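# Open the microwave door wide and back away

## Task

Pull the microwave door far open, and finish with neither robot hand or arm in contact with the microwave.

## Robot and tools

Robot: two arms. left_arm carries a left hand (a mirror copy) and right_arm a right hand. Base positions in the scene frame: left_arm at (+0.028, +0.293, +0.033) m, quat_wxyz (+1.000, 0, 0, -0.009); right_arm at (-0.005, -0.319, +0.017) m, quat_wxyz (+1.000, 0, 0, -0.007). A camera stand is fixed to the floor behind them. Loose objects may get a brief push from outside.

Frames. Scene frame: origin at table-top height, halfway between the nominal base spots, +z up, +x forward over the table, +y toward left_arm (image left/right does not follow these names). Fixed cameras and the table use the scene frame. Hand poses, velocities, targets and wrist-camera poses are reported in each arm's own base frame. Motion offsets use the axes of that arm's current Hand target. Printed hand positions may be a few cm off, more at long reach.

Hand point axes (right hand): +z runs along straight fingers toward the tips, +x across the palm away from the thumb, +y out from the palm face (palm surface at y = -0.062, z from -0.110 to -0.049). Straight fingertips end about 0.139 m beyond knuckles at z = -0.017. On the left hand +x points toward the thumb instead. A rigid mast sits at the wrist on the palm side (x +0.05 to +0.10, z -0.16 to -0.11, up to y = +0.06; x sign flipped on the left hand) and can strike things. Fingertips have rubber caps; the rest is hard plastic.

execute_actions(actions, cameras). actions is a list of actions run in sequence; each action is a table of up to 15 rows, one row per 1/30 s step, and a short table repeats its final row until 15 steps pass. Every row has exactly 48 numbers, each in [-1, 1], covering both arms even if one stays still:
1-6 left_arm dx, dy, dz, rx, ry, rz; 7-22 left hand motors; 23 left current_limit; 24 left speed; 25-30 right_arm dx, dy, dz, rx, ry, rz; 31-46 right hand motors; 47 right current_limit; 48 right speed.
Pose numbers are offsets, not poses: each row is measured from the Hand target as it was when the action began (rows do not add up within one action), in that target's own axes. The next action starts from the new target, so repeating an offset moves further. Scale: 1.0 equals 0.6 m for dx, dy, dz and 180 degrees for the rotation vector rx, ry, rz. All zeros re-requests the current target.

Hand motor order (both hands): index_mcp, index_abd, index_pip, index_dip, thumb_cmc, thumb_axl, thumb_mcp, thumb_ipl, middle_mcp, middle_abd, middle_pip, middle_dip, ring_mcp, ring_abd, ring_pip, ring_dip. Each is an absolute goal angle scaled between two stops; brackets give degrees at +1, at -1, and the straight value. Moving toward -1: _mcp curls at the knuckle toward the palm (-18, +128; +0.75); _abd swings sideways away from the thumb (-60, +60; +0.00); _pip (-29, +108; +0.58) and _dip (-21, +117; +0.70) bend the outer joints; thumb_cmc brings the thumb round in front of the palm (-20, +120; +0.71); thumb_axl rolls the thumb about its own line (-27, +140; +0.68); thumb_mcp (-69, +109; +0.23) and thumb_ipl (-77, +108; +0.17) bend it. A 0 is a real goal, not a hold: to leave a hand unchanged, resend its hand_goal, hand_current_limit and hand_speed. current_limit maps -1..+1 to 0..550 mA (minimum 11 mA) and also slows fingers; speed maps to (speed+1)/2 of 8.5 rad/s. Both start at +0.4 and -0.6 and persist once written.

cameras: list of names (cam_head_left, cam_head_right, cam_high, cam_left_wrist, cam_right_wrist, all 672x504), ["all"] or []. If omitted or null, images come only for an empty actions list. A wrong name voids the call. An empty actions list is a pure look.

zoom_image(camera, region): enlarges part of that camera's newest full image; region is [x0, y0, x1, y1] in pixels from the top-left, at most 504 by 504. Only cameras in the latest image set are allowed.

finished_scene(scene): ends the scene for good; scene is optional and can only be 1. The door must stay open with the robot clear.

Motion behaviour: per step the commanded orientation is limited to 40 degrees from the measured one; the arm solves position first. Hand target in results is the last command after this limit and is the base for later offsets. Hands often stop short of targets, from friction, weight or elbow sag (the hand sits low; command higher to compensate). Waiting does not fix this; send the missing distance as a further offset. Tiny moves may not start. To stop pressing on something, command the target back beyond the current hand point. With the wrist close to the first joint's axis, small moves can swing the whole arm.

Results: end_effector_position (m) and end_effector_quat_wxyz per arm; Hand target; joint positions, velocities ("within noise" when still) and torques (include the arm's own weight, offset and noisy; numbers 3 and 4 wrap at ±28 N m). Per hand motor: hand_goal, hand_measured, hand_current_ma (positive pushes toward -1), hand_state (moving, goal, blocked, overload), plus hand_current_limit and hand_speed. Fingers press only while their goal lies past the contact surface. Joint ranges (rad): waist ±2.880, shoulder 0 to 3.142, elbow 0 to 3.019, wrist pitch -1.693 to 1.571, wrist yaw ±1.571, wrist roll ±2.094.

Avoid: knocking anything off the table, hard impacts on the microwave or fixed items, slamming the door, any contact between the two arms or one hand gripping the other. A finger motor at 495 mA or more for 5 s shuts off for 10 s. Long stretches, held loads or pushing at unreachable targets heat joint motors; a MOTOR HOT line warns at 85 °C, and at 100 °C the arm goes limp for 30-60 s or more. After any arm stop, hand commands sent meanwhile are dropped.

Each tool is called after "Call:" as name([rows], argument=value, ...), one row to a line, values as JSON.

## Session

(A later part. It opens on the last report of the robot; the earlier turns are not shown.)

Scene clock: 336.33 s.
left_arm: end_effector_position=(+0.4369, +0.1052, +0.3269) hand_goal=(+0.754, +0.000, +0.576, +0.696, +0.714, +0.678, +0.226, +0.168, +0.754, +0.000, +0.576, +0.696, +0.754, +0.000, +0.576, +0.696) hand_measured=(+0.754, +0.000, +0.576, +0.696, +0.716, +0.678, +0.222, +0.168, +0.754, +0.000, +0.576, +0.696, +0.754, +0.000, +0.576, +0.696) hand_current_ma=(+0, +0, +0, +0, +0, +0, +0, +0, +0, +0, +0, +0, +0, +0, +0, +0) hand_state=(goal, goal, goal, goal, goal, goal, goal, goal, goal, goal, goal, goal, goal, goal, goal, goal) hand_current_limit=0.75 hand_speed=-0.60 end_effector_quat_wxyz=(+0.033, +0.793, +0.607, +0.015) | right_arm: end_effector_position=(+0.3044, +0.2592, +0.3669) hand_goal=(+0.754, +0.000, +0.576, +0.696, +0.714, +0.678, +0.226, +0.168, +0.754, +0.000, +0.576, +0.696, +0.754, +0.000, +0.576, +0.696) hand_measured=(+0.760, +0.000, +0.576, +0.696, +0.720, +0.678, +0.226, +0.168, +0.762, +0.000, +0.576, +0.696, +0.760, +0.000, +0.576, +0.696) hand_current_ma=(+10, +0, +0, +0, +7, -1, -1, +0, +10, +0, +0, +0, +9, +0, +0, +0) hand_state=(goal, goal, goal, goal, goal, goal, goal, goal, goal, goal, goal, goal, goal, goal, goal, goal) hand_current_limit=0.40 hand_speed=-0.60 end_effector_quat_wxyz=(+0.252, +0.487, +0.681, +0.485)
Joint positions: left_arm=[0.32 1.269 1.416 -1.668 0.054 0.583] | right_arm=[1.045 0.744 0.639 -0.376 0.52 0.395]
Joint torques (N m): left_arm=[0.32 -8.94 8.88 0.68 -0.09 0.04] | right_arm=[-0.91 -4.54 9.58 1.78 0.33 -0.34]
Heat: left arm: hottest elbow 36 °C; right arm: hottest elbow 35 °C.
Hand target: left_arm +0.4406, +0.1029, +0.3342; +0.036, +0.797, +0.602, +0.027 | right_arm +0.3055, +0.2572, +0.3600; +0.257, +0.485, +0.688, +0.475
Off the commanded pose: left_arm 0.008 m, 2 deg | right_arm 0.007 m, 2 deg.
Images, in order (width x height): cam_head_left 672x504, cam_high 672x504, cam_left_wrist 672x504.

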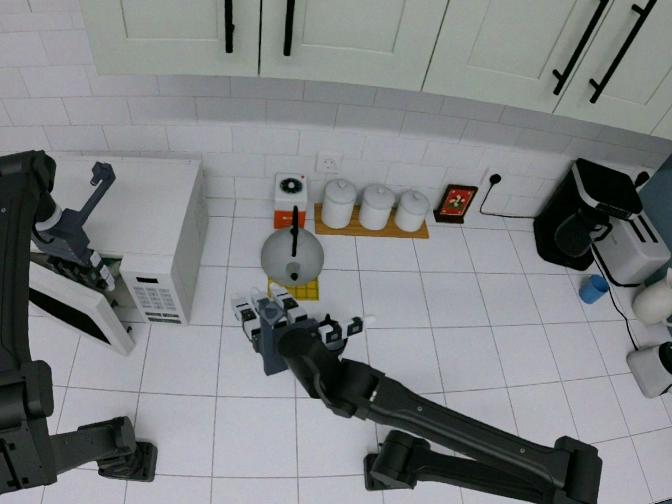

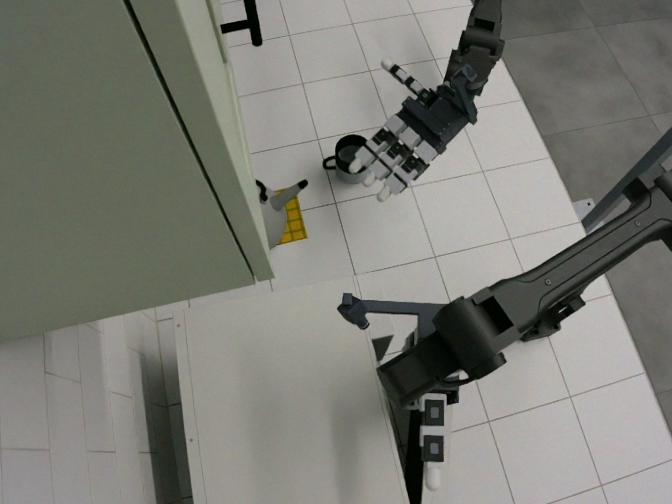

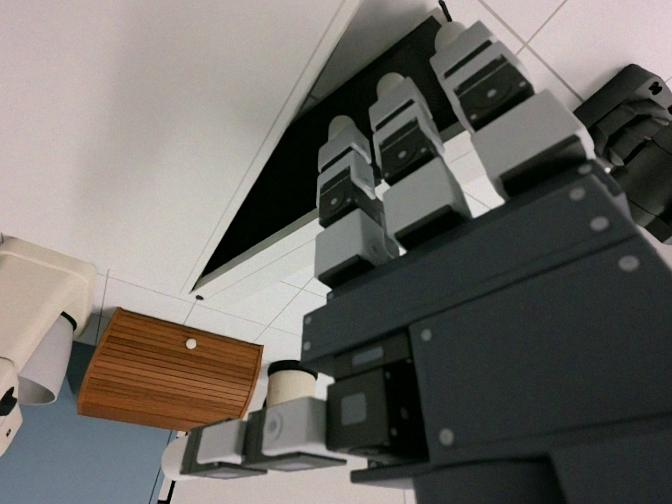

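Call:
execute_actions([
  [[0,0.0075,0.083,0,0,0,0.754,0,0.576,0.696,0.714,0.678,0.226,0.168,0.754,0,0.576,0.696,0.754,0,0.576,0.696,0.75,-0.6,0,0,0,0,0,0,0.754,0,0.576,0.696,0.714,0.678,0.226,0.168,0.754,0,0.576,0.696,0.754,0,0.576,0.696,0.4,-0.6]],
  [[0,-0.08,-0.007,0,0,0,0.754,0,0.576,0.696,0.714,0.678,0.226,0.168,0.754,0,0.576,0.696,0.754,0,0.576,0.696,0.75,-0.6,0,0,0,0,0,0,0.754,0,0.576,0.696,0.714,0.678,0.226,0.168,0.754,0,0.576,0.696,0.754,0,0.576,0.696,0.4,-0.6]],
], cameras=["cam_head_left","cam_high","cam_left_wrist"])

Scene clock: 350.80 s.
left_arm: end_effector_position=(+0.4073, +0.1125, +0.3053) hand_goal=(+0.754, +0.000, +0.576, +0.696, +0.714, +0.678, +0.226, +0.168, +0.754, +0.000, +0.576, +0.696, +0.754, +0.000, +0.576, +0.696) hand_measured=(+0.760, -0.002, +0.572, +0.696, +0.716, +0.678, +0.220, +0.168, +0.780, +0.000, +0.576, +0.696, +0.752, +0.000, +0.576, +0.696) hand_current_ma=(+1, +0, +0, +0, +0, +0, -1, +0, +11, +0, +0, +0, +0, +0, +0, +0) hand_state=(goal, goal, goal, goal, goal, goal, goal, goal, blocked, goal, goal, goal, goal, goal, goal, goal) hand_current_limit=0.75 hand_speed=-0.60 end_effector_quat_wxyz=(+0.043, +0.795, +0.603, +0.052) | right_arm: end_effector_position=(+0.3044, +0.2592, +0.3669) hand_goal=(+0.754, +0.000, +0.576, +0.696, +0.714, +0.678, +0.226, +0.168, +0.754, +0.000, +0.576, +0.696, +0.754, +0.000, +0.576, +0.696) hand_measured=(+0.760, +0.000, +0.576, +0.696, +0.720, +0.678, +0.226, +0.168, +0.762, +0.000, +0.576, +0.696, +0.760, +0.000, +0.576, +0.696) hand_current_ma=(+10, +0, +0, +0, +7, -1, -1, +0, +10, +0, +0, +0, +9, +0, +0, +0) hand_state=(goal, goal, goal, goal, goal, goal, goal, goal, goal, goal, goal, goal, goal, goal, goal, goal) hand_current_limit=0.40 hand_speed=-0.60 end_effector_quat_wxyz=(+0.252, +0.487, +0.681, +0.485)
Joint positions: left_arm=[0.369 1.149 1.241 -1.539 0.054 0.638] | right_arm=[1.045 0.744 0.639 -0.376 0.52 0.395]
Joint torques (N m): left_arm=[1.55 -5.19 6.5 0.03 0.11 0.16] | right_arm=[-1.03 -4.42 9.61 1.78 0.33 -0.33]
Heat: left arm: hottest elbow 34 °C; right arm: hottest elbow 35 °C.
Hand target: left_arm +0.4028, +0.1136, +0.2847; +0.036, +0.797, +0.602, +0.027 | right_arm +0.3055, +0.2572, +0.3600; +0.257, +0.485, +0.688, +0.475
Off the commanded pose: left_arm 0.021 m, 3 deg | right_arm 0.007 m, 2 deg.
Images, in order (width x height): cam_head_left 672x504, cam_high 672x504, cam_left_wrist 672x504.

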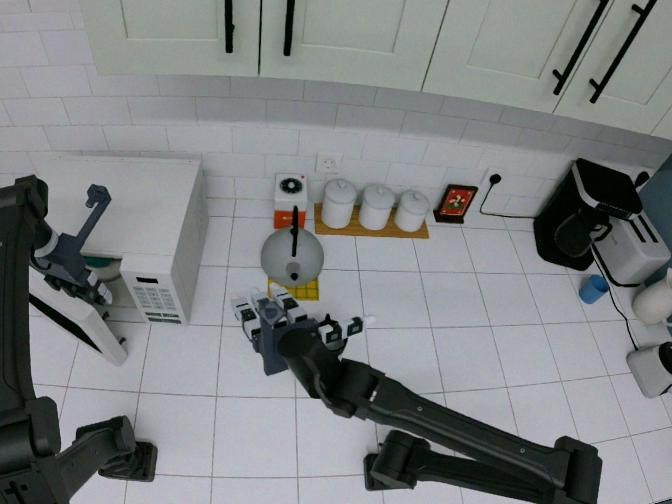

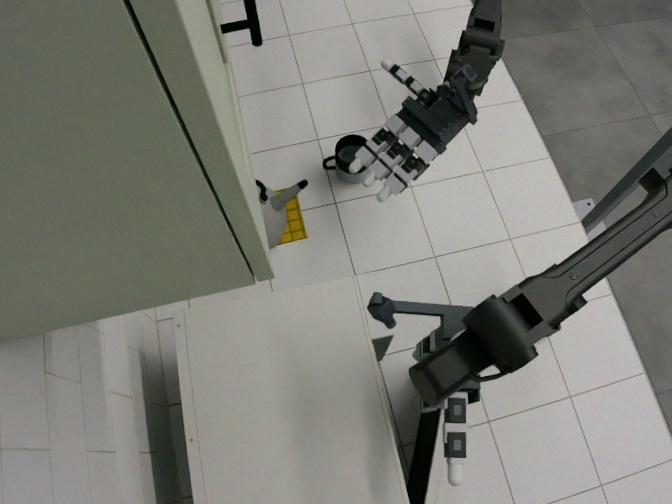

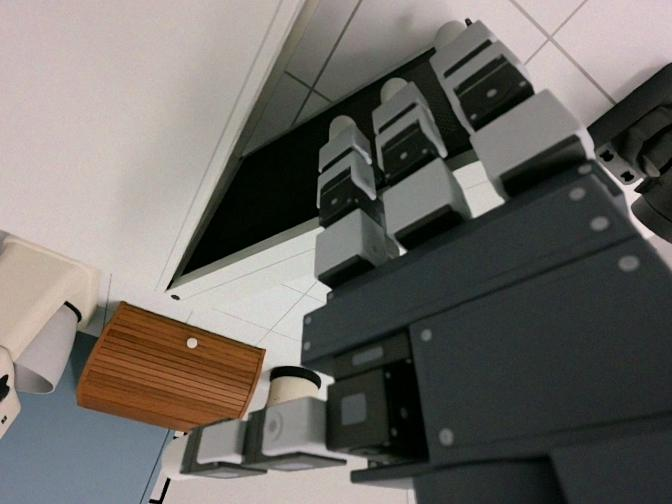

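Call:
execute_actions([
  [[0.007,-0.097,0.015,0,0,0.045,0.754,0,0.576,0.696,0.714,0.678,0.226,0.168,0.754,0,0.576,0.696,0.754,0,0.576,0.696,0.75,-0.6,0,0,0,0,0,0,0.754,0,0.576,0.696,0.714,0.678,0.226,0.168,0.754,0,0.576,0.696,0.754,0,0.576,0.696,0.4,-0.6]],
  [[0.008,-0.104,0.01,0,0,0.045,0.754,0,0.576,0.696,0.714,0.678,0.226,0.168,0.754,0,0.576,0.696,0.754,0,0.576,0.696,0.75,-0.6,0,0,0,0,0,0,0.754,0,0.576,0.696,0.714,0.678,0.226,0.168,0.754,0,0.576,0.696,0.754,0,0.576,0.696,0.4,-0.6]],
], cameras=["cam_head_left","cam_high","cam_left_wrist"])

Scene clock: 363.33 s.
left_arm: end_effector_position=(+0.2970, +0.1596, +0.2970) hand_goal=(+0.754, +0.000, +0.576, +0.696, +0.714, +0.678, +0.226, +0.168, +0.754, +0.000, +0.576, +0.696, +0.754, +0.000, +0.576, +0.696) hand_measured=(+0.804, -0.012, +0.554, +0.696, +0.716, +0.678, +0.220, +0.168, +0.756, +0.000, +0.576, +0.696, +0.754, +0.000, +0.576, +0.696) hand_current_ma=(+42, -2, -7, +0, +0, +0, -1, +0, +0, +0, +0, +0, +0, +0, +0, +0) hand_state=(blocked, goal, blocked, goal, goal, goal, goal, goal, goal, goal, goal, goal, goal, goal, goal, goal) hand_current_limit=0.75 hand_speed=-0.60 end_effector_quat_wxyz=(+0.020, +0.875, +0.478, +0.079) | right_arm: end_effector_position=(+0.3044, +0.2592, +0.3669) hand_goal=(+0.754, +0.000, +0.576, +0.696, +0.714, +0.678, +0.226, +0.168, +0.754, +0.000, +0.576, +0.696, +0.754, +0.000, +0.576, +0.696) hand_measured=(+0.760, +0.000, +0.576, +0.696, +0.720, +0.678, +0.226, +0.168, +0.762, +0.000, +0.576, +0.696, +0.760, +0.000, +0.576, +0.696) hand_current_ma=(+10, +0, +0, +0, +7, -1, -1, +0, +10, +0, +0, +0, +9, +0, +0, +0) hand_state=(goal, goal, goal, goal, goal, goal, goal, goal, goal, goal, goal, goal, goal, goal, goal, goal) hand_current_limit=0.40 hand_speed=-0.60 end_effector_quat_wxyz=(+0.252, +0.487, +0.681, +0.485)
Joint positions: left_arm=[0.768 0.986 1.106 -1.548 0.081 1.333] | right_arm=[1.045 0.744 0.639 -0.376 0.52 0.395]
Joint torques (N m): left_arm=[1.73 -0.03 4.67 0.4 0.18 0.03] | right_arm=[-1.08 -4.54 9.62 1.78 0.33 -0.34]
Heat: left arm: hottest elbow 33 °C; right arm: hottest elbow 35 °C.
Hand target: left_arm +0.2948, +0.1627, +0.2590; +0.032, +0.874, +0.484, +0.032 | right_arm +0.3055, +0.2572, +0.3600; +0.257, +0.485, +0.688, +0.475
Off the commanded pose: left_arm 0.038 m, 6 deg | right_arm 0.007 m, 2 deg.
Images, in order (width x height): cam_head_left 672x504, cam_high 672x504, cam_left_wrist 672x504.

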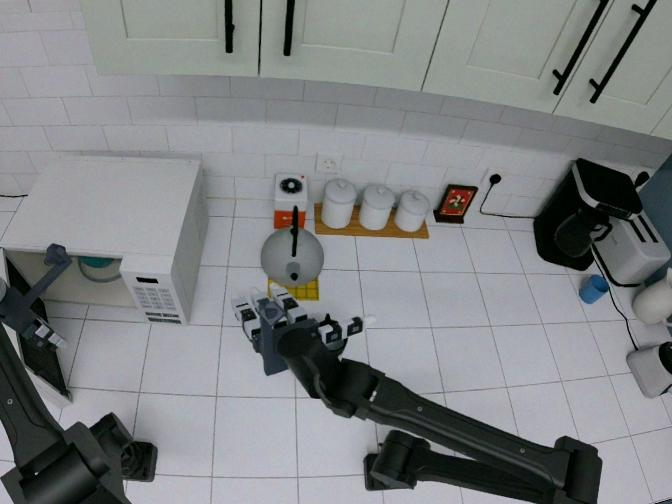

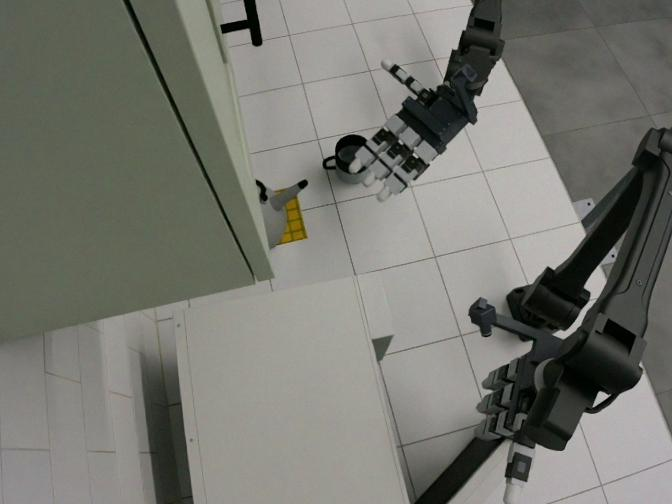

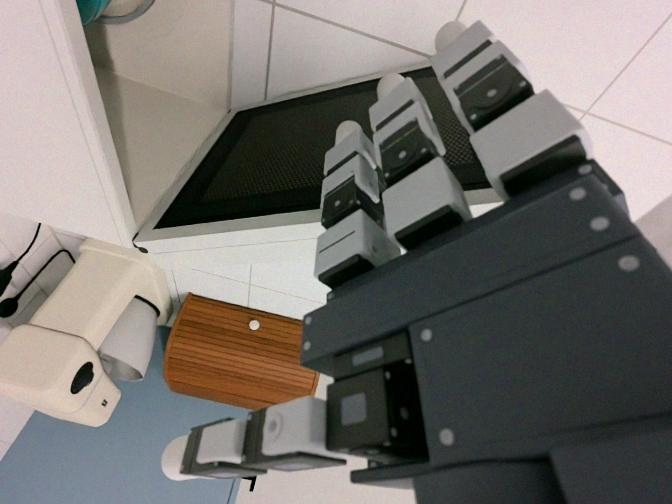

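Call:
execute_actions([
  [[0.024,-0.1,-0.042,0,0,0.033,0.754,0,0.576,0.696,0.714,0.678,0.226,0.168,0.754,0,0.576,0.696,0.754,0,0.576,0.696,0.75,-0.6,0,0,0,0,0,0,0.754,0,0.576,0.696,0.714,0.678,0.226,0.168,0.754,0,0.576,0.696,0.754,0,0.576,0.696,0.4,-0.6]],
  [[0.026,-0.116,-0.009,0,0,0.033,0.754,0,0.576,0.696,0.714,0.678,0.226,0.168,0.754,0,0.576,0.696,0.754,0,0.576,0.696,0.75,-0.6,0,0,0,0,0,0,0.754,0,0.576,0.696,0.714,0.678,0.226,0.168,0.754,0,0.576,0.696,0.754,0,0.576,0.696,0.4,-0.6]],
], cameras=["cam_head_left","cam_high","cam_left_wrist"])

Scene clock: 389.47 s.
left_arm: end_effector_position=(+0.2073, +0.2573, +0.2936) hand_goal=(+0.754, +0.000, +0.576, +0.696, +0.714, +0.678, +0.226, +0.168, +0.754, +0.000, +0.576, +0.696, +0.754, +0.000, +0.576, +0.696) hand_measured=(+0.790, -0.004, +0.572, +0.696, +0.714, +0.678, +0.220, +0.168, +0.754, +0.000, +0.576, +0.696, +0.752, +0.000, +0.576, +0.696) hand_current_ma=(+22, +0, +0, +0, +0, +0, -1, +0, +0, +0, +0, +0, +0, +0, +0, +0) hand_state=(blocked, goal, goal, goal, goal, goal, goal, goal, goal, goal, goal, goal, goal, goal, goal, goal) hand_current_limit=0.75 hand_speed=-0.60 end_effector_quat_wxyz=(+0.010, +0.920, +0.388, +0.058) | right_arm: end_effector_position=(+0.3044, +0.2592, +0.3669) hand_goal=(+0.754, +0.000, +0.576, +0.696, +0.714, +0.678, +0.226, +0.168, +0.754, +0.000, +0.576, +0.696, +0.754, +0.000, +0.576, +0.696) hand_measured=(+0.760, +0.000, +0.576, +0.696, +0.720, +0.678, +0.226, +0.168, +0.762, +0.000, +0.576, +0.696, +0.760, +0.000, +0.576, +0.696) hand_current_ma=(+10, +0, +0, +0, +7, -1, -1, +0, +10, +0, +0, +0, +9, +0, +0, +0) hand_state=(goal, goal, goal, goal, goal, goal, goal, goal, goal, goal, goal, goal, goal, goal, goal, goal) hand_current_limit=0.40 hand_speed=-0.60 end_effector_quat_wxyz=(+0.252, +0.487, +0.681, +0.485)
Joint positions: left_arm=[1.214 1.153 1.226 -1.578 0.099 1.982] | right_arm=[1.045 0.744 0.639 -0.376 0.52 0.395]
Joint torques (N m): left_arm=[1.55 -3.14 8.18 -0.32 -0.1 0.1] | right_arm=[-0.91 -4.48 9.57 1.78 0.33 -0.34]
Heat: left arm: hottest elbow 31 °C; right arm: hottest elbow 35 °C.
Hand target: left_arm +0.2041, +0.2625, +0.2794; +0.029, +0.919, +0.391, +0.035 | right_arm +0.3055, +0.2572, +0.3600; +0.257, +0.485, +0.688, +0.475
Off the commanded pose: left_arm 0.015 m, 3 deg | right_arm 0.007 m, 2 deg.
Images, in order (width x height): cam_head_left 672x504, cam_high 672x504, cam_left_wrist 672x504.

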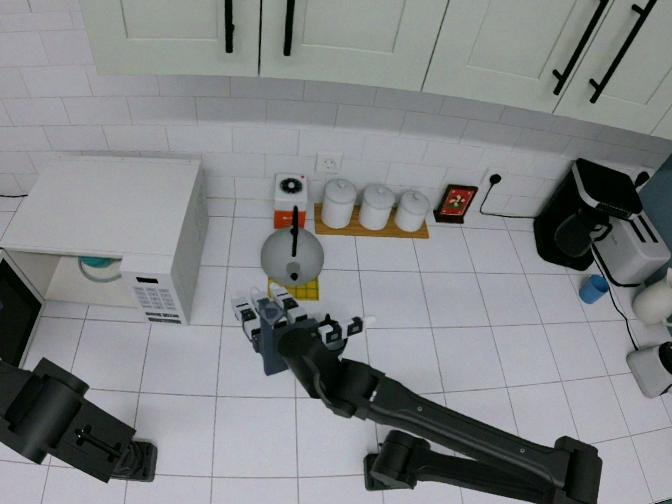

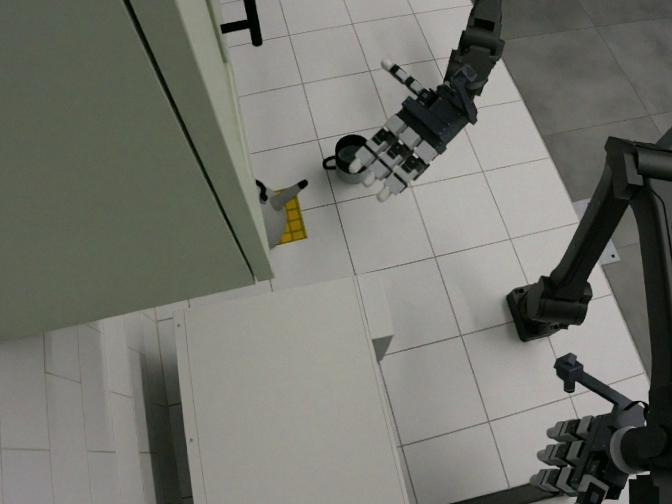

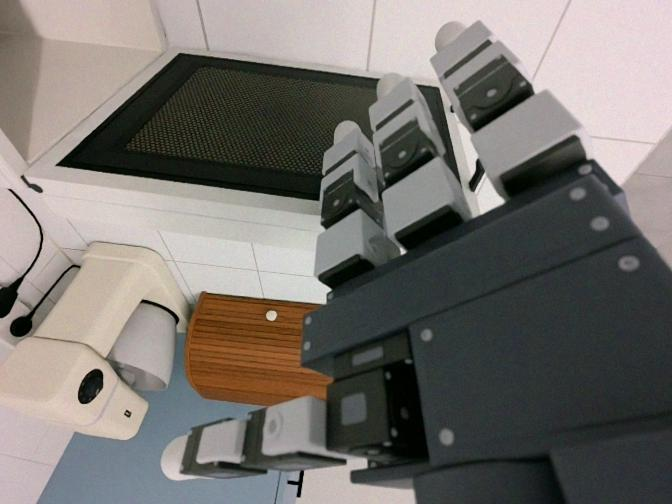

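Call:
execute_actions([
  [[0.089,-0.039,0,0,0,0,0.754,0,0.576,0.696,0.714,0.678,0.226,0.168,0.754,0,0.576,0.696,0.754,0,0.576,0.696,0.75,-0.6,0,0,0,0,0,0,0.754,0,0.576,0.696,0.714,0.678,0.226,0.168,0.754,0,0.576,0.696,0.754,0,0.576,0.696,0.4,-0.6]],
  [[0.089,-0.039,0,0,0,0,0.754,0,0.576,0.696,0.714,0.678,0.226,0.168,0.754,0,0.576,0.696,0.754,0,0.576,0.696,0.75,-0.6,0,0,0,0,0,0,0.754,0,0.576,0.696,0.714,0.678,0.226,0.168,0.754,0,0.576,0.696,0.754,0,0.576,0.696,0.4,-0.6]],
], cameras=["cam_head_left","cam_head_right","cam_high","cam_left_wrist"])

Scene clock: 400.90 s.
left_arm: end_effector_position=(+0.2264, +0.3307, +0.2990) hand_goal=(+0.754, +0.000, +0.576, +0.696, +0.714, +0.678, +0.226, +0.168, +0.754, +0.000, +0.576, +0.696, +0.754, +0.000, +0.576, +0.696) hand_measured=(+0.790, -0.088, +0.566, +0.696, +0.714, +0.678, +0.220, +0.168, +0.754, +0.000, +0.576, +0.696, +0.754, +0.000, +0.576, +0.696) hand_current_ma=(+21, -86, -1, +0, +0, +0, -1, +0, +0, +0, +0, +0, +0, +0, +0, +0) hand_state=(blocked, blocked, goal, goal, goal, goal, goal, goal, goal, goal, goal, goal, goal, goal, goal, goal) hand_current_limit=0.75 hand_speed=-0.60 end_effector_quat_wxyz=(+0.035, +0.917, +0.396, +0.023) | right_arm: end_effector_position=(+0.3044, +0.2592, +0.3669) hand_goal=(+0.754, +0.000, +0.576, +0.696, +0.714, +0.678, +0.226, +0.168, +0.754, +0.000, +0.576, +0.696, +0.754, +0.000, +0.576, +0.696) hand_measured=(+0.760, +0.000, +0.576, +0.696, +0.720, +0.678, +0.226, +0.168, +0.762, +0.000, +0.576, +0.696, +0.760, +0.000, +0.576, +0.696) hand_current_ma=(+10, +0, +0, +0, +7, -1, -1, +0, +10, +0, +0, +0, +9, +0, +0, +0) hand_state=(goal, goal, goal, goal, goal, goal, goal, goal, goal, goal, goal, goal, goal, goal, goal, goal) hand_current_limit=0.40 hand_speed=-0.60 end_effector_quat_wxyz=(+0.252, +0.487, +0.681, +0.485)
Joint positions: left_arm=[1.226 1.4 1.461 -1.652 0.083 1.983] | right_arm=[1.045 0.744 0.639 -0.376 0.52 0.395]
Joint torques (N m): left_arm=[0.56 -2.96 11.58 2.95 0.46 0.07] | right_arm=[-0.97 -4.42 9.61 1.78 0.33 -0.33]
Heat: left arm: hottest elbow 31 °C; right arm: hottest elbow 35 °C.
Hand target: left_arm +0.2445, +0.3719, +0.2801; +0.028, +0.919, +0.391, +0.035 | right_arm +0.3055, +0.2572, +0.3600; +0.257, +0.485, +0.688, +0.475
Off the commanded pose: left_arm 0.049 m, 2 deg | right_arm 0.007 m, 2 deg.
Images, in order (width x height): cam_head_left 672x504, cam_head_right 672x504, cam_high 672x504, cam_left_wrist 672x504.

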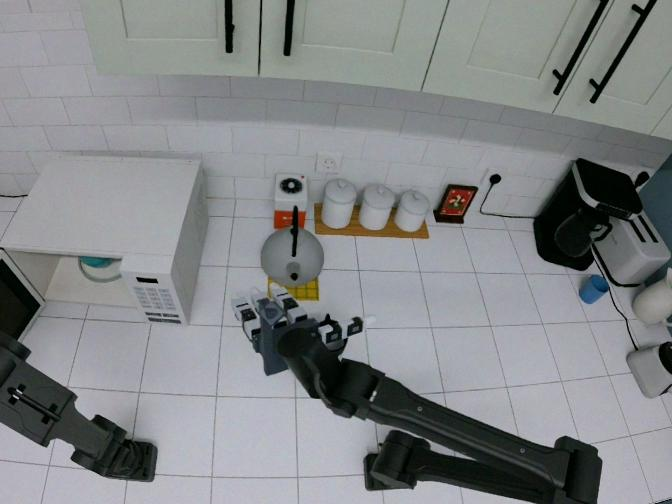

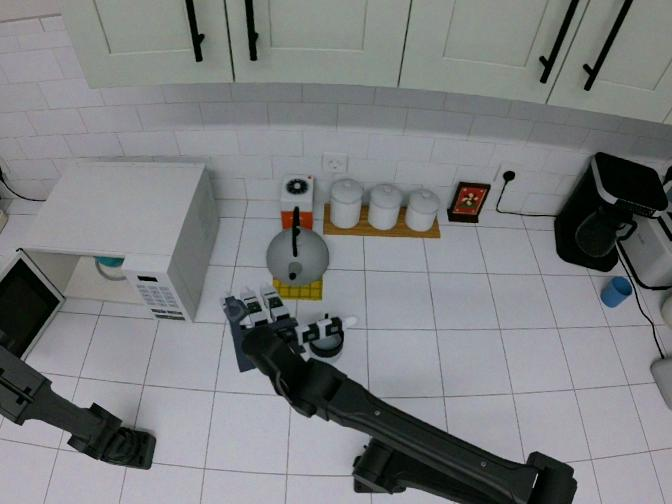

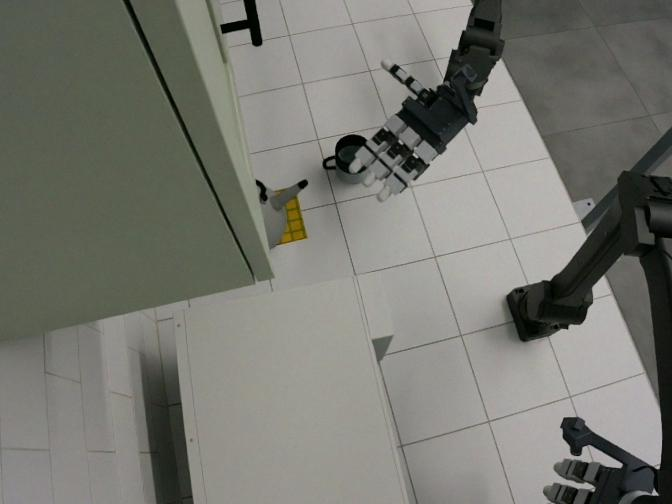

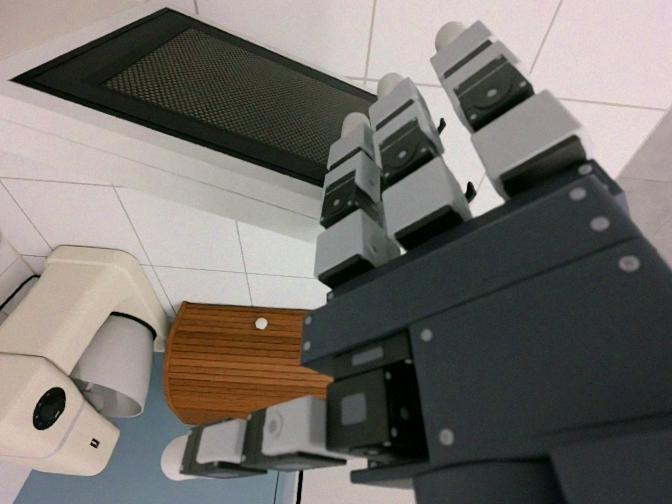

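Call:
zoom_image(camera="cam_left_wrist", region=[0, 0, 504, 400])

Call:
zoom_image(camera="cam_head_right", region=[0, 200, 200, 400])

Scaled by 1.000.

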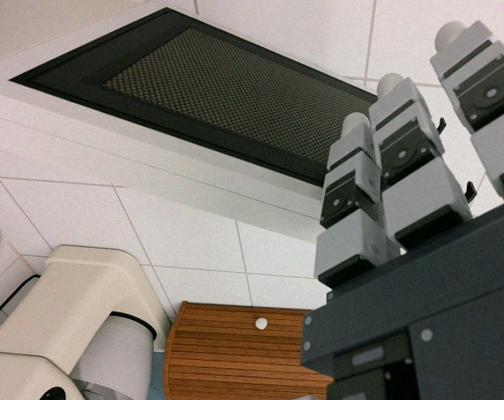

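Scaled by 2.520 from the camera's 672x504 image, which has a finer 960x720 frame.

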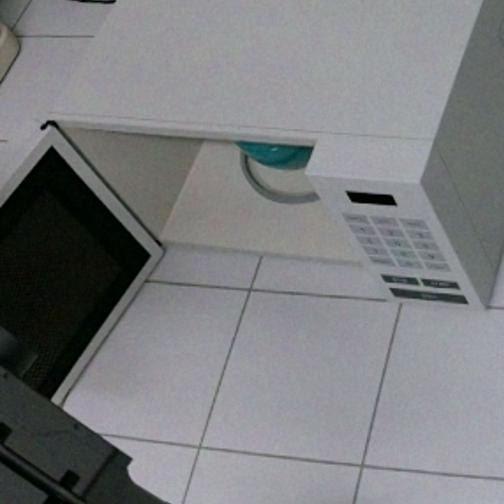

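Call:
execute_actions([
  [[0.02,-0.02,0,0,0,0,0.754,0,0.576,0.696,0.714,0.678,0.226,0.168,0.754,0,0.576,0.696,0.754,0,0.576,0.696,0.75,-0.6,0,0,0,0,0,0,0.754,0,0.576,0.696,0.714,0.678,0.226,0.168,0.754,0,0.576,0.696,0.754,0,0.576,0.696,0.4,-0.6]],
], cameras=["cam_head_right","cam_left_wrist"])

Scene clock: 426.70 s.
left_arm: end_effector_position=(+0.2249, +0.3366, +0.3017) hand_goal=(+0.754, +0.000, +0.576, +0.696, +0.714, +0.678, +0.226, +0.168, +0.754, +0.000, +0.576, +0.696, +0.754, +0.000, +0.576, +0.696) hand_measured=(+0.756, -0.110, +0.548, +0.696, +0.714, +0.678, +0.220, +0.168, +0.754, +0.000, +0.576, +0.696, +0.754, +0.000, +0.576, +0.696) hand_current_ma=(+0, -133, -12, +0, +0, +0, -1, +0, +0, +0, +0, +0, +0, +0, +0, +0) hand_state=(goal, blocked, blocked, goal, goal, goal, goal, goal, goal, goal, goal, goal, goal, goal, goal, goal) hand_current_limit=0.75 hand_speed=-0.60 end_effector_quat_wxyz=(+0.043, +0.917, +0.396, +0.016) | right_arm: end_effector_position=(+0.3044, +0.2592, +0.3669) hand_goal=(+0.754, +0.000, +0.576, +0.696, +0.714, +0.678, +0.226, +0.168, +0.754, +0.000, +0.576, +0.696, +0.754, +0.000, +0.576, +0.696) hand_measured=(+0.760, +0.000, +0.576, +0.696, +0.720, +0.678, +0.226, +0.168, +0.762, +0.000, +0.576, +0.696, +0.760, +0.000, +0.576, +0.696) hand_current_ma=(+10, +0, +0, +0, +7, -1, -1, +0, +10, +0, +0, +0, +9, +0, +0, +0) hand_state=(goal, goal, goal, goal, goal, goal, goal, goal, goal, goal, goal, goal, goal, goal, goal, goal) hand_current_limit=0.40 hand_speed=-0.60 end_effector_quat_wxyz=(+0.252, +0.487, +0.681, +0.485)
Joint positions: left_arm=[1.235 1.427 1.494 -1.679 0.082 1.991] | right_arm=[1.045 0.744 0.639 -0.376 0.52 0.395]
Joint torques (N m): left_arm=[0.97 -2.73 12.15 3.78 0.47 0.12] | right_arm=[-1.08 -4.54 9.57 1.76 0.33 -0.33]
Heat: left arm: hottest elbow 32 °C; right arm: hottest elbow 35 °C.
Hand target: left_arm +0.2442, +0.3890, +0.2797; +0.029, +0.919, +0.391, +0.035 | right_arm +0.3055, +0.2572, +0.3600; +0.257, +0.485, +0.688, +0.475
Off the commanded pose: left_arm 0.060 m, 3 deg | right_arm 0.007 m, 2 deg.
Images, in order (width x height): cam_head_right 672x504, cam_left_wrist 672x504.

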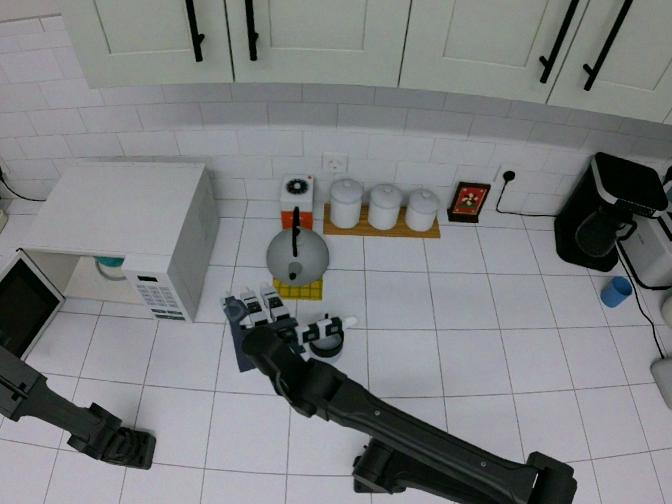

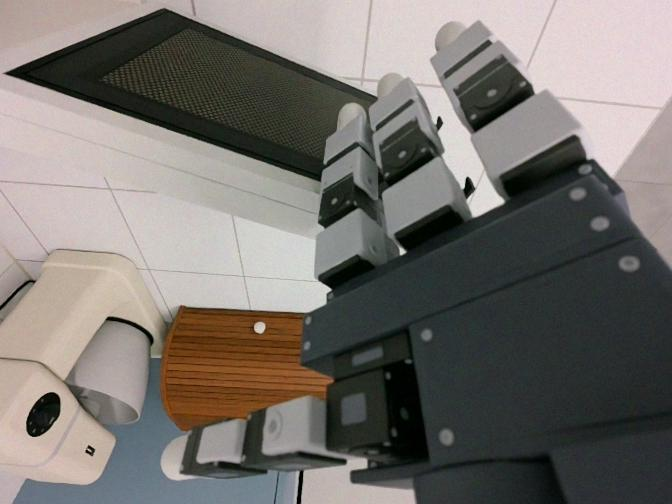

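Call:
execute_actions([
  [[-0.085,0.05,0,0,0,0,0.754,0,0.576,0.696,0.714,0.678,0.226,0.168,0.754,0,0.576,0.696,0.754,0,0.576,0.696,0.75,-0.6,0,0,0,0,0,0,0.754,0,0.576,0.696,0.714,0.678,0.226,0.168,0.754,0,0.576,0.696,0.754,0,0.576,0.696,0.4,-0.6]],
  [[-0.095,0.045,0,0,0,0,0.754,0,0.576,0.696,0.714,0.678,0.226,0.168,0.754,0,0.576,0.696,0.754,0,0.576,0.696,0.75,-0.6,0,0,0,0,0,0,0.754,0,0.576,0.696,0.714,0.678,0.226,0.168,0.754,0,0.576,0.696,0.754,0,0.576,0.696,0.4,-0.6]],
], cameras=["cam_head_left","cam_head_right","cam_high","cam_left_wrist"])

Scene clock: 436.13 s.
left_arm: end_effector_position=(+0.2078, +0.2735, +0.2736) hand_goal=(+0.754, +0.000, +0.576, +0.696, +0.714, +0.678, +0.226, +0.168, +0.754, +0.000, +0.576, +0.696, +0.754, +0.000, +0.576, +0.696) hand_measured=(+0.756, -0.002, +0.572, +0.696, +0.714, +0.678, +0.220, +0.168, +0.754, +0.000, +0.576, +0.696, +0.754, +0.000, +0.576, +0.696) hand_current_ma=(+0, +0, +0, +0, +0, +0, -1, +0, +0, +0, +0, +0, +0, +0, +0, +0) hand_state=(goal, goal, goal, goal, goal, goal, goal, goal, goal, goal, goal, goal, goal, goal, goal, goal) hand_current_limit=0.75 hand_speed=-0.60 end_effector_quat_wxyz=(+0.033, +0.920, +0.390, +0.028) | right_arm: end_effector_position=(+0.3044, +0.2592, +0.3669) hand_goal=(+0.754, +0.000, +0.576, +0.696, +0.714, +0.678, +0.226, +0.168, +0.754, +0.000, +0.576, +0.696, +0.754, +0.000, +0.576, +0.696) hand_measured=(+0.760, +0.000, +0.576, +0.696, +0.720, +0.678, +0.226, +0.168, +0.762, +0.000, +0.576, +0.696, +0.760, +0.000, +0.576, +0.696) hand_current_ma=(+10, +0, +0, +0, +7, -1, -1, +0, +10, +0, +0, +0, +9, +0, +0, +0) hand_state=(goal, goal, goal, goal, goal, goal, goal, goal, goal, goal, goal, goal, goal, goal, goal, goal) hand_current_limit=0.40 hand_speed=-0.60 end_effector_quat_wxyz=(+0.252, +0.487, +0.681, +0.485)
Joint positions: left_arm=[1.223 1.238 1.244 -1.586 0.087 1.991] | right_arm=[1.045 0.744 0.639 -0.376 0.52 0.395]
Joint torques (N m): left_arm=[0.03 -8.94 8.54 0.01 0.32 -0.08] | right_arm=[-1.08 -4.6 9.55 1.78 0.33 -0.33]
Heat: left arm: hottest elbow 33 °C; right arm: hottest elbow 35 °C.
Hand target: left_arm +0.2103, +0.2716, +0.2797; +0.029, +0.919, +0.391, +0.035 | right_arm +0.3055, +0.2572, +0.3600; +0.257, +0.485, +0.688, +0.475
Off the commanded pose: left_arm 0.007 m, 1 deg | right_arm 0.007 m, 2 deg.
Images, in order (width x height): cam_head_left 672x504, cam_head_right 672x504, cam_high 672x504, cam_left_wrist 672x504.

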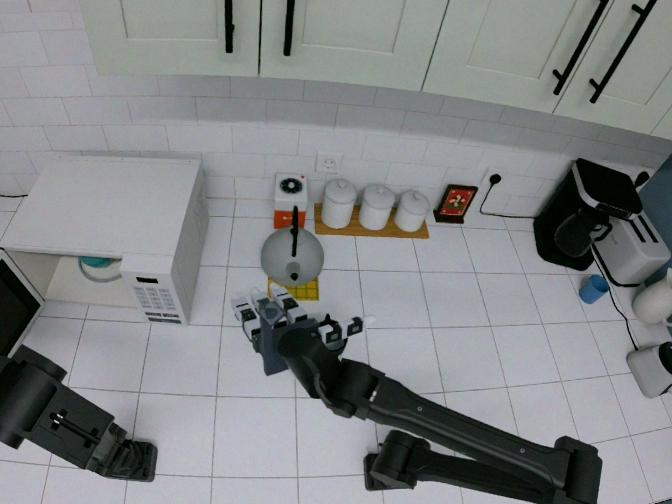

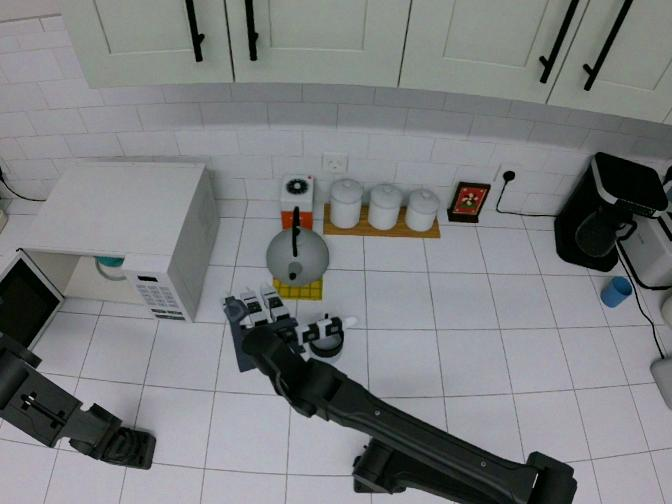

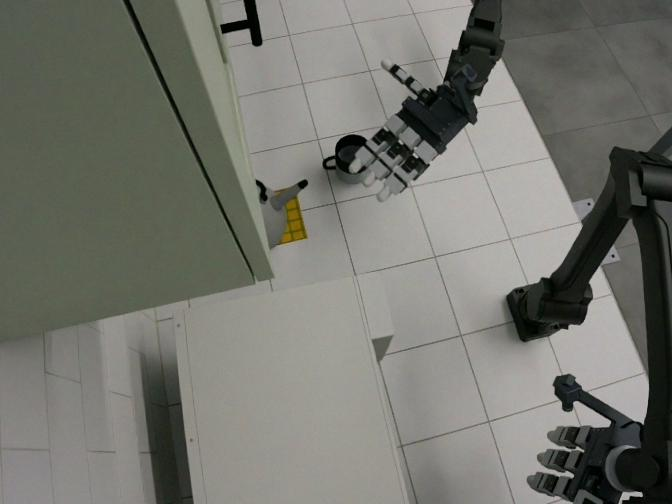

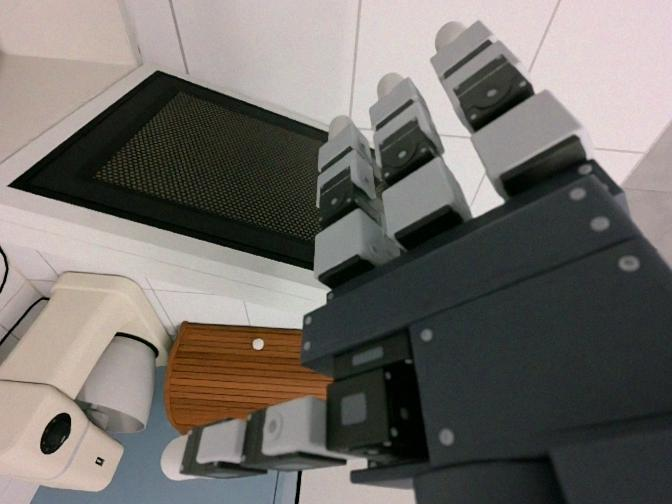

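Call:
execute_actions([
  [[-0.0375,0.105,0,0,0,0,0.754,0,0.576,0.696,0.714,0.678,0.226,0.168,0.754,0,0.576,0.696,0.754,0,0.576,0.696,0.75,-0.6,0,0,0,0,0,0,0.754,0,0.576,0.696,0.714,0.678,0.226,0.168,0.754,0,0.576,0.696,0.754,0,0.576,0.696,0.4,-0.6]],
], cameras=["cam_head_right","cam_left_wrist"])

Scene clock: 442.33 s.
left_arm: end_effector_position=(+0.2376, +0.2116, +0.2806) hand_goal=(+0.754, +0.000, +0.576, +0.696, +0.714, +0.678, +0.226, +0.168, +0.754, +0.000, +0.576, +0.696, +0.754, +0.000, +0.576, +0.696) hand_measured=(+0.754, -0.002, +0.574, +0.696, +0.714, +0.678, +0.220, +0.168, +0.754, +0.000, +0.576, +0.696, +0.754, +0.000, +0.576, +0.696) hand_current_ma=(+0, +0, +0, +0, +0, +0, -1, +0, +0, +0, +0, +0, +0, +0, +0, +0) hand_state=(goal, goal, goal, goal, goal, goal, goal, goal, goal, goal, goal, goal, goal, goal, goal, goal) hand_current_limit=0.75 hand_speed=-0.60 end_effector_quat_wxyz=(+0.030, +0.921, +0.386, +0.036) | right_arm: end_effector_position=(+0.3044, +0.2592, +0.3669) hand_goal=(+0.754, +0.000, +0.576, +0.696, +0.714, +0.678, +0.226, +0.168, +0.754, +0.000, +0.576, +0.696, +0.754, +0.000, +0.576, +0.696) hand_measured=(+0.760, +0.000, +0.576, +0.696, +0.720, +0.678, +0.226, +0.168, +0.762, +0.000, +0.576, +0.696, +0.760, +0.000, +0.576, +0.696) hand_current_ma=(+10, +0, +0, +0, +7, -1, -1, +0, +10, +0, +0, +0, +9, +0, +0, +0) hand_state=(goal, goal, goal, goal, goal, goal, goal, goal, goal, goal, goal, goal, goal, goal, goal, goal) hand_current_limit=0.40 hand_speed=-0.60 end_effector_quat_wxyz=(+0.252, +0.487, +0.681, +0.485)
Joint positions: left_arm=[1.06 1.111 1.162 -1.601 0.092 1.836] | right_arm=[1.045 0.744 0.639 -0.376 0.52 0.395]
Joint torques (N m): left_arm=[0.09 -6.01 9.03 -0.1 0.08 -0.15] | right_arm=[-1.08 -4.54 9.61 1.78 0.33 -0.33]
Heat: left arm: hottest elbow 33 °C; right arm: hottest elbow 35 °C.
Hand target: left_arm +0.2399, +0.2117, +0.2837; +0.029, +0.919, +0.391, +0.035 | right_arm +0.3055, +0.2572, +0.3600; +0.257, +0.485, +0.688, +0.475
Off the commanded pose: left_arm 0.004 m, 1 deg | right_arm 0.007 m, 2 deg.
Images, in order (width x height): cam_head_right 672x504, cam_left_wrist 672x504.

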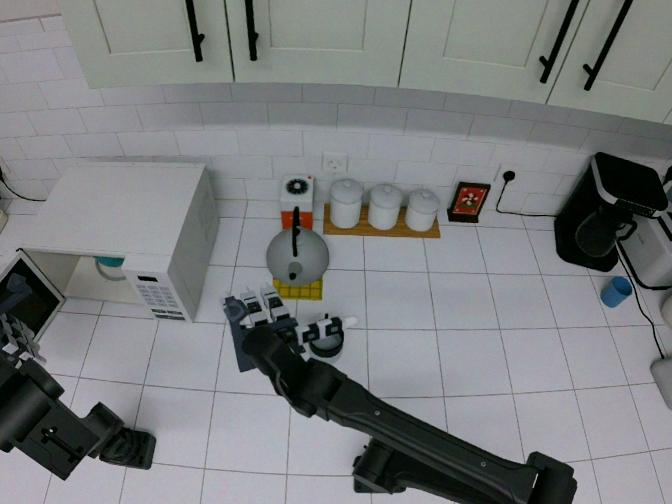

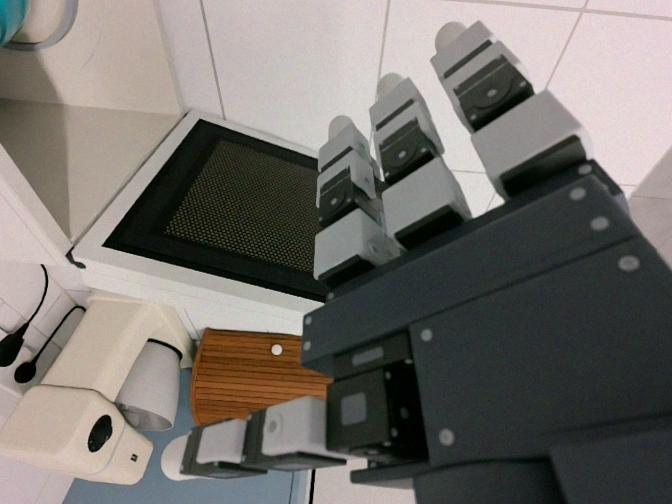

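The door is at its stop, about 100° open. It stays there with the hand clear of it.

Call:
finished_scene()

The scene is finished: the task was done.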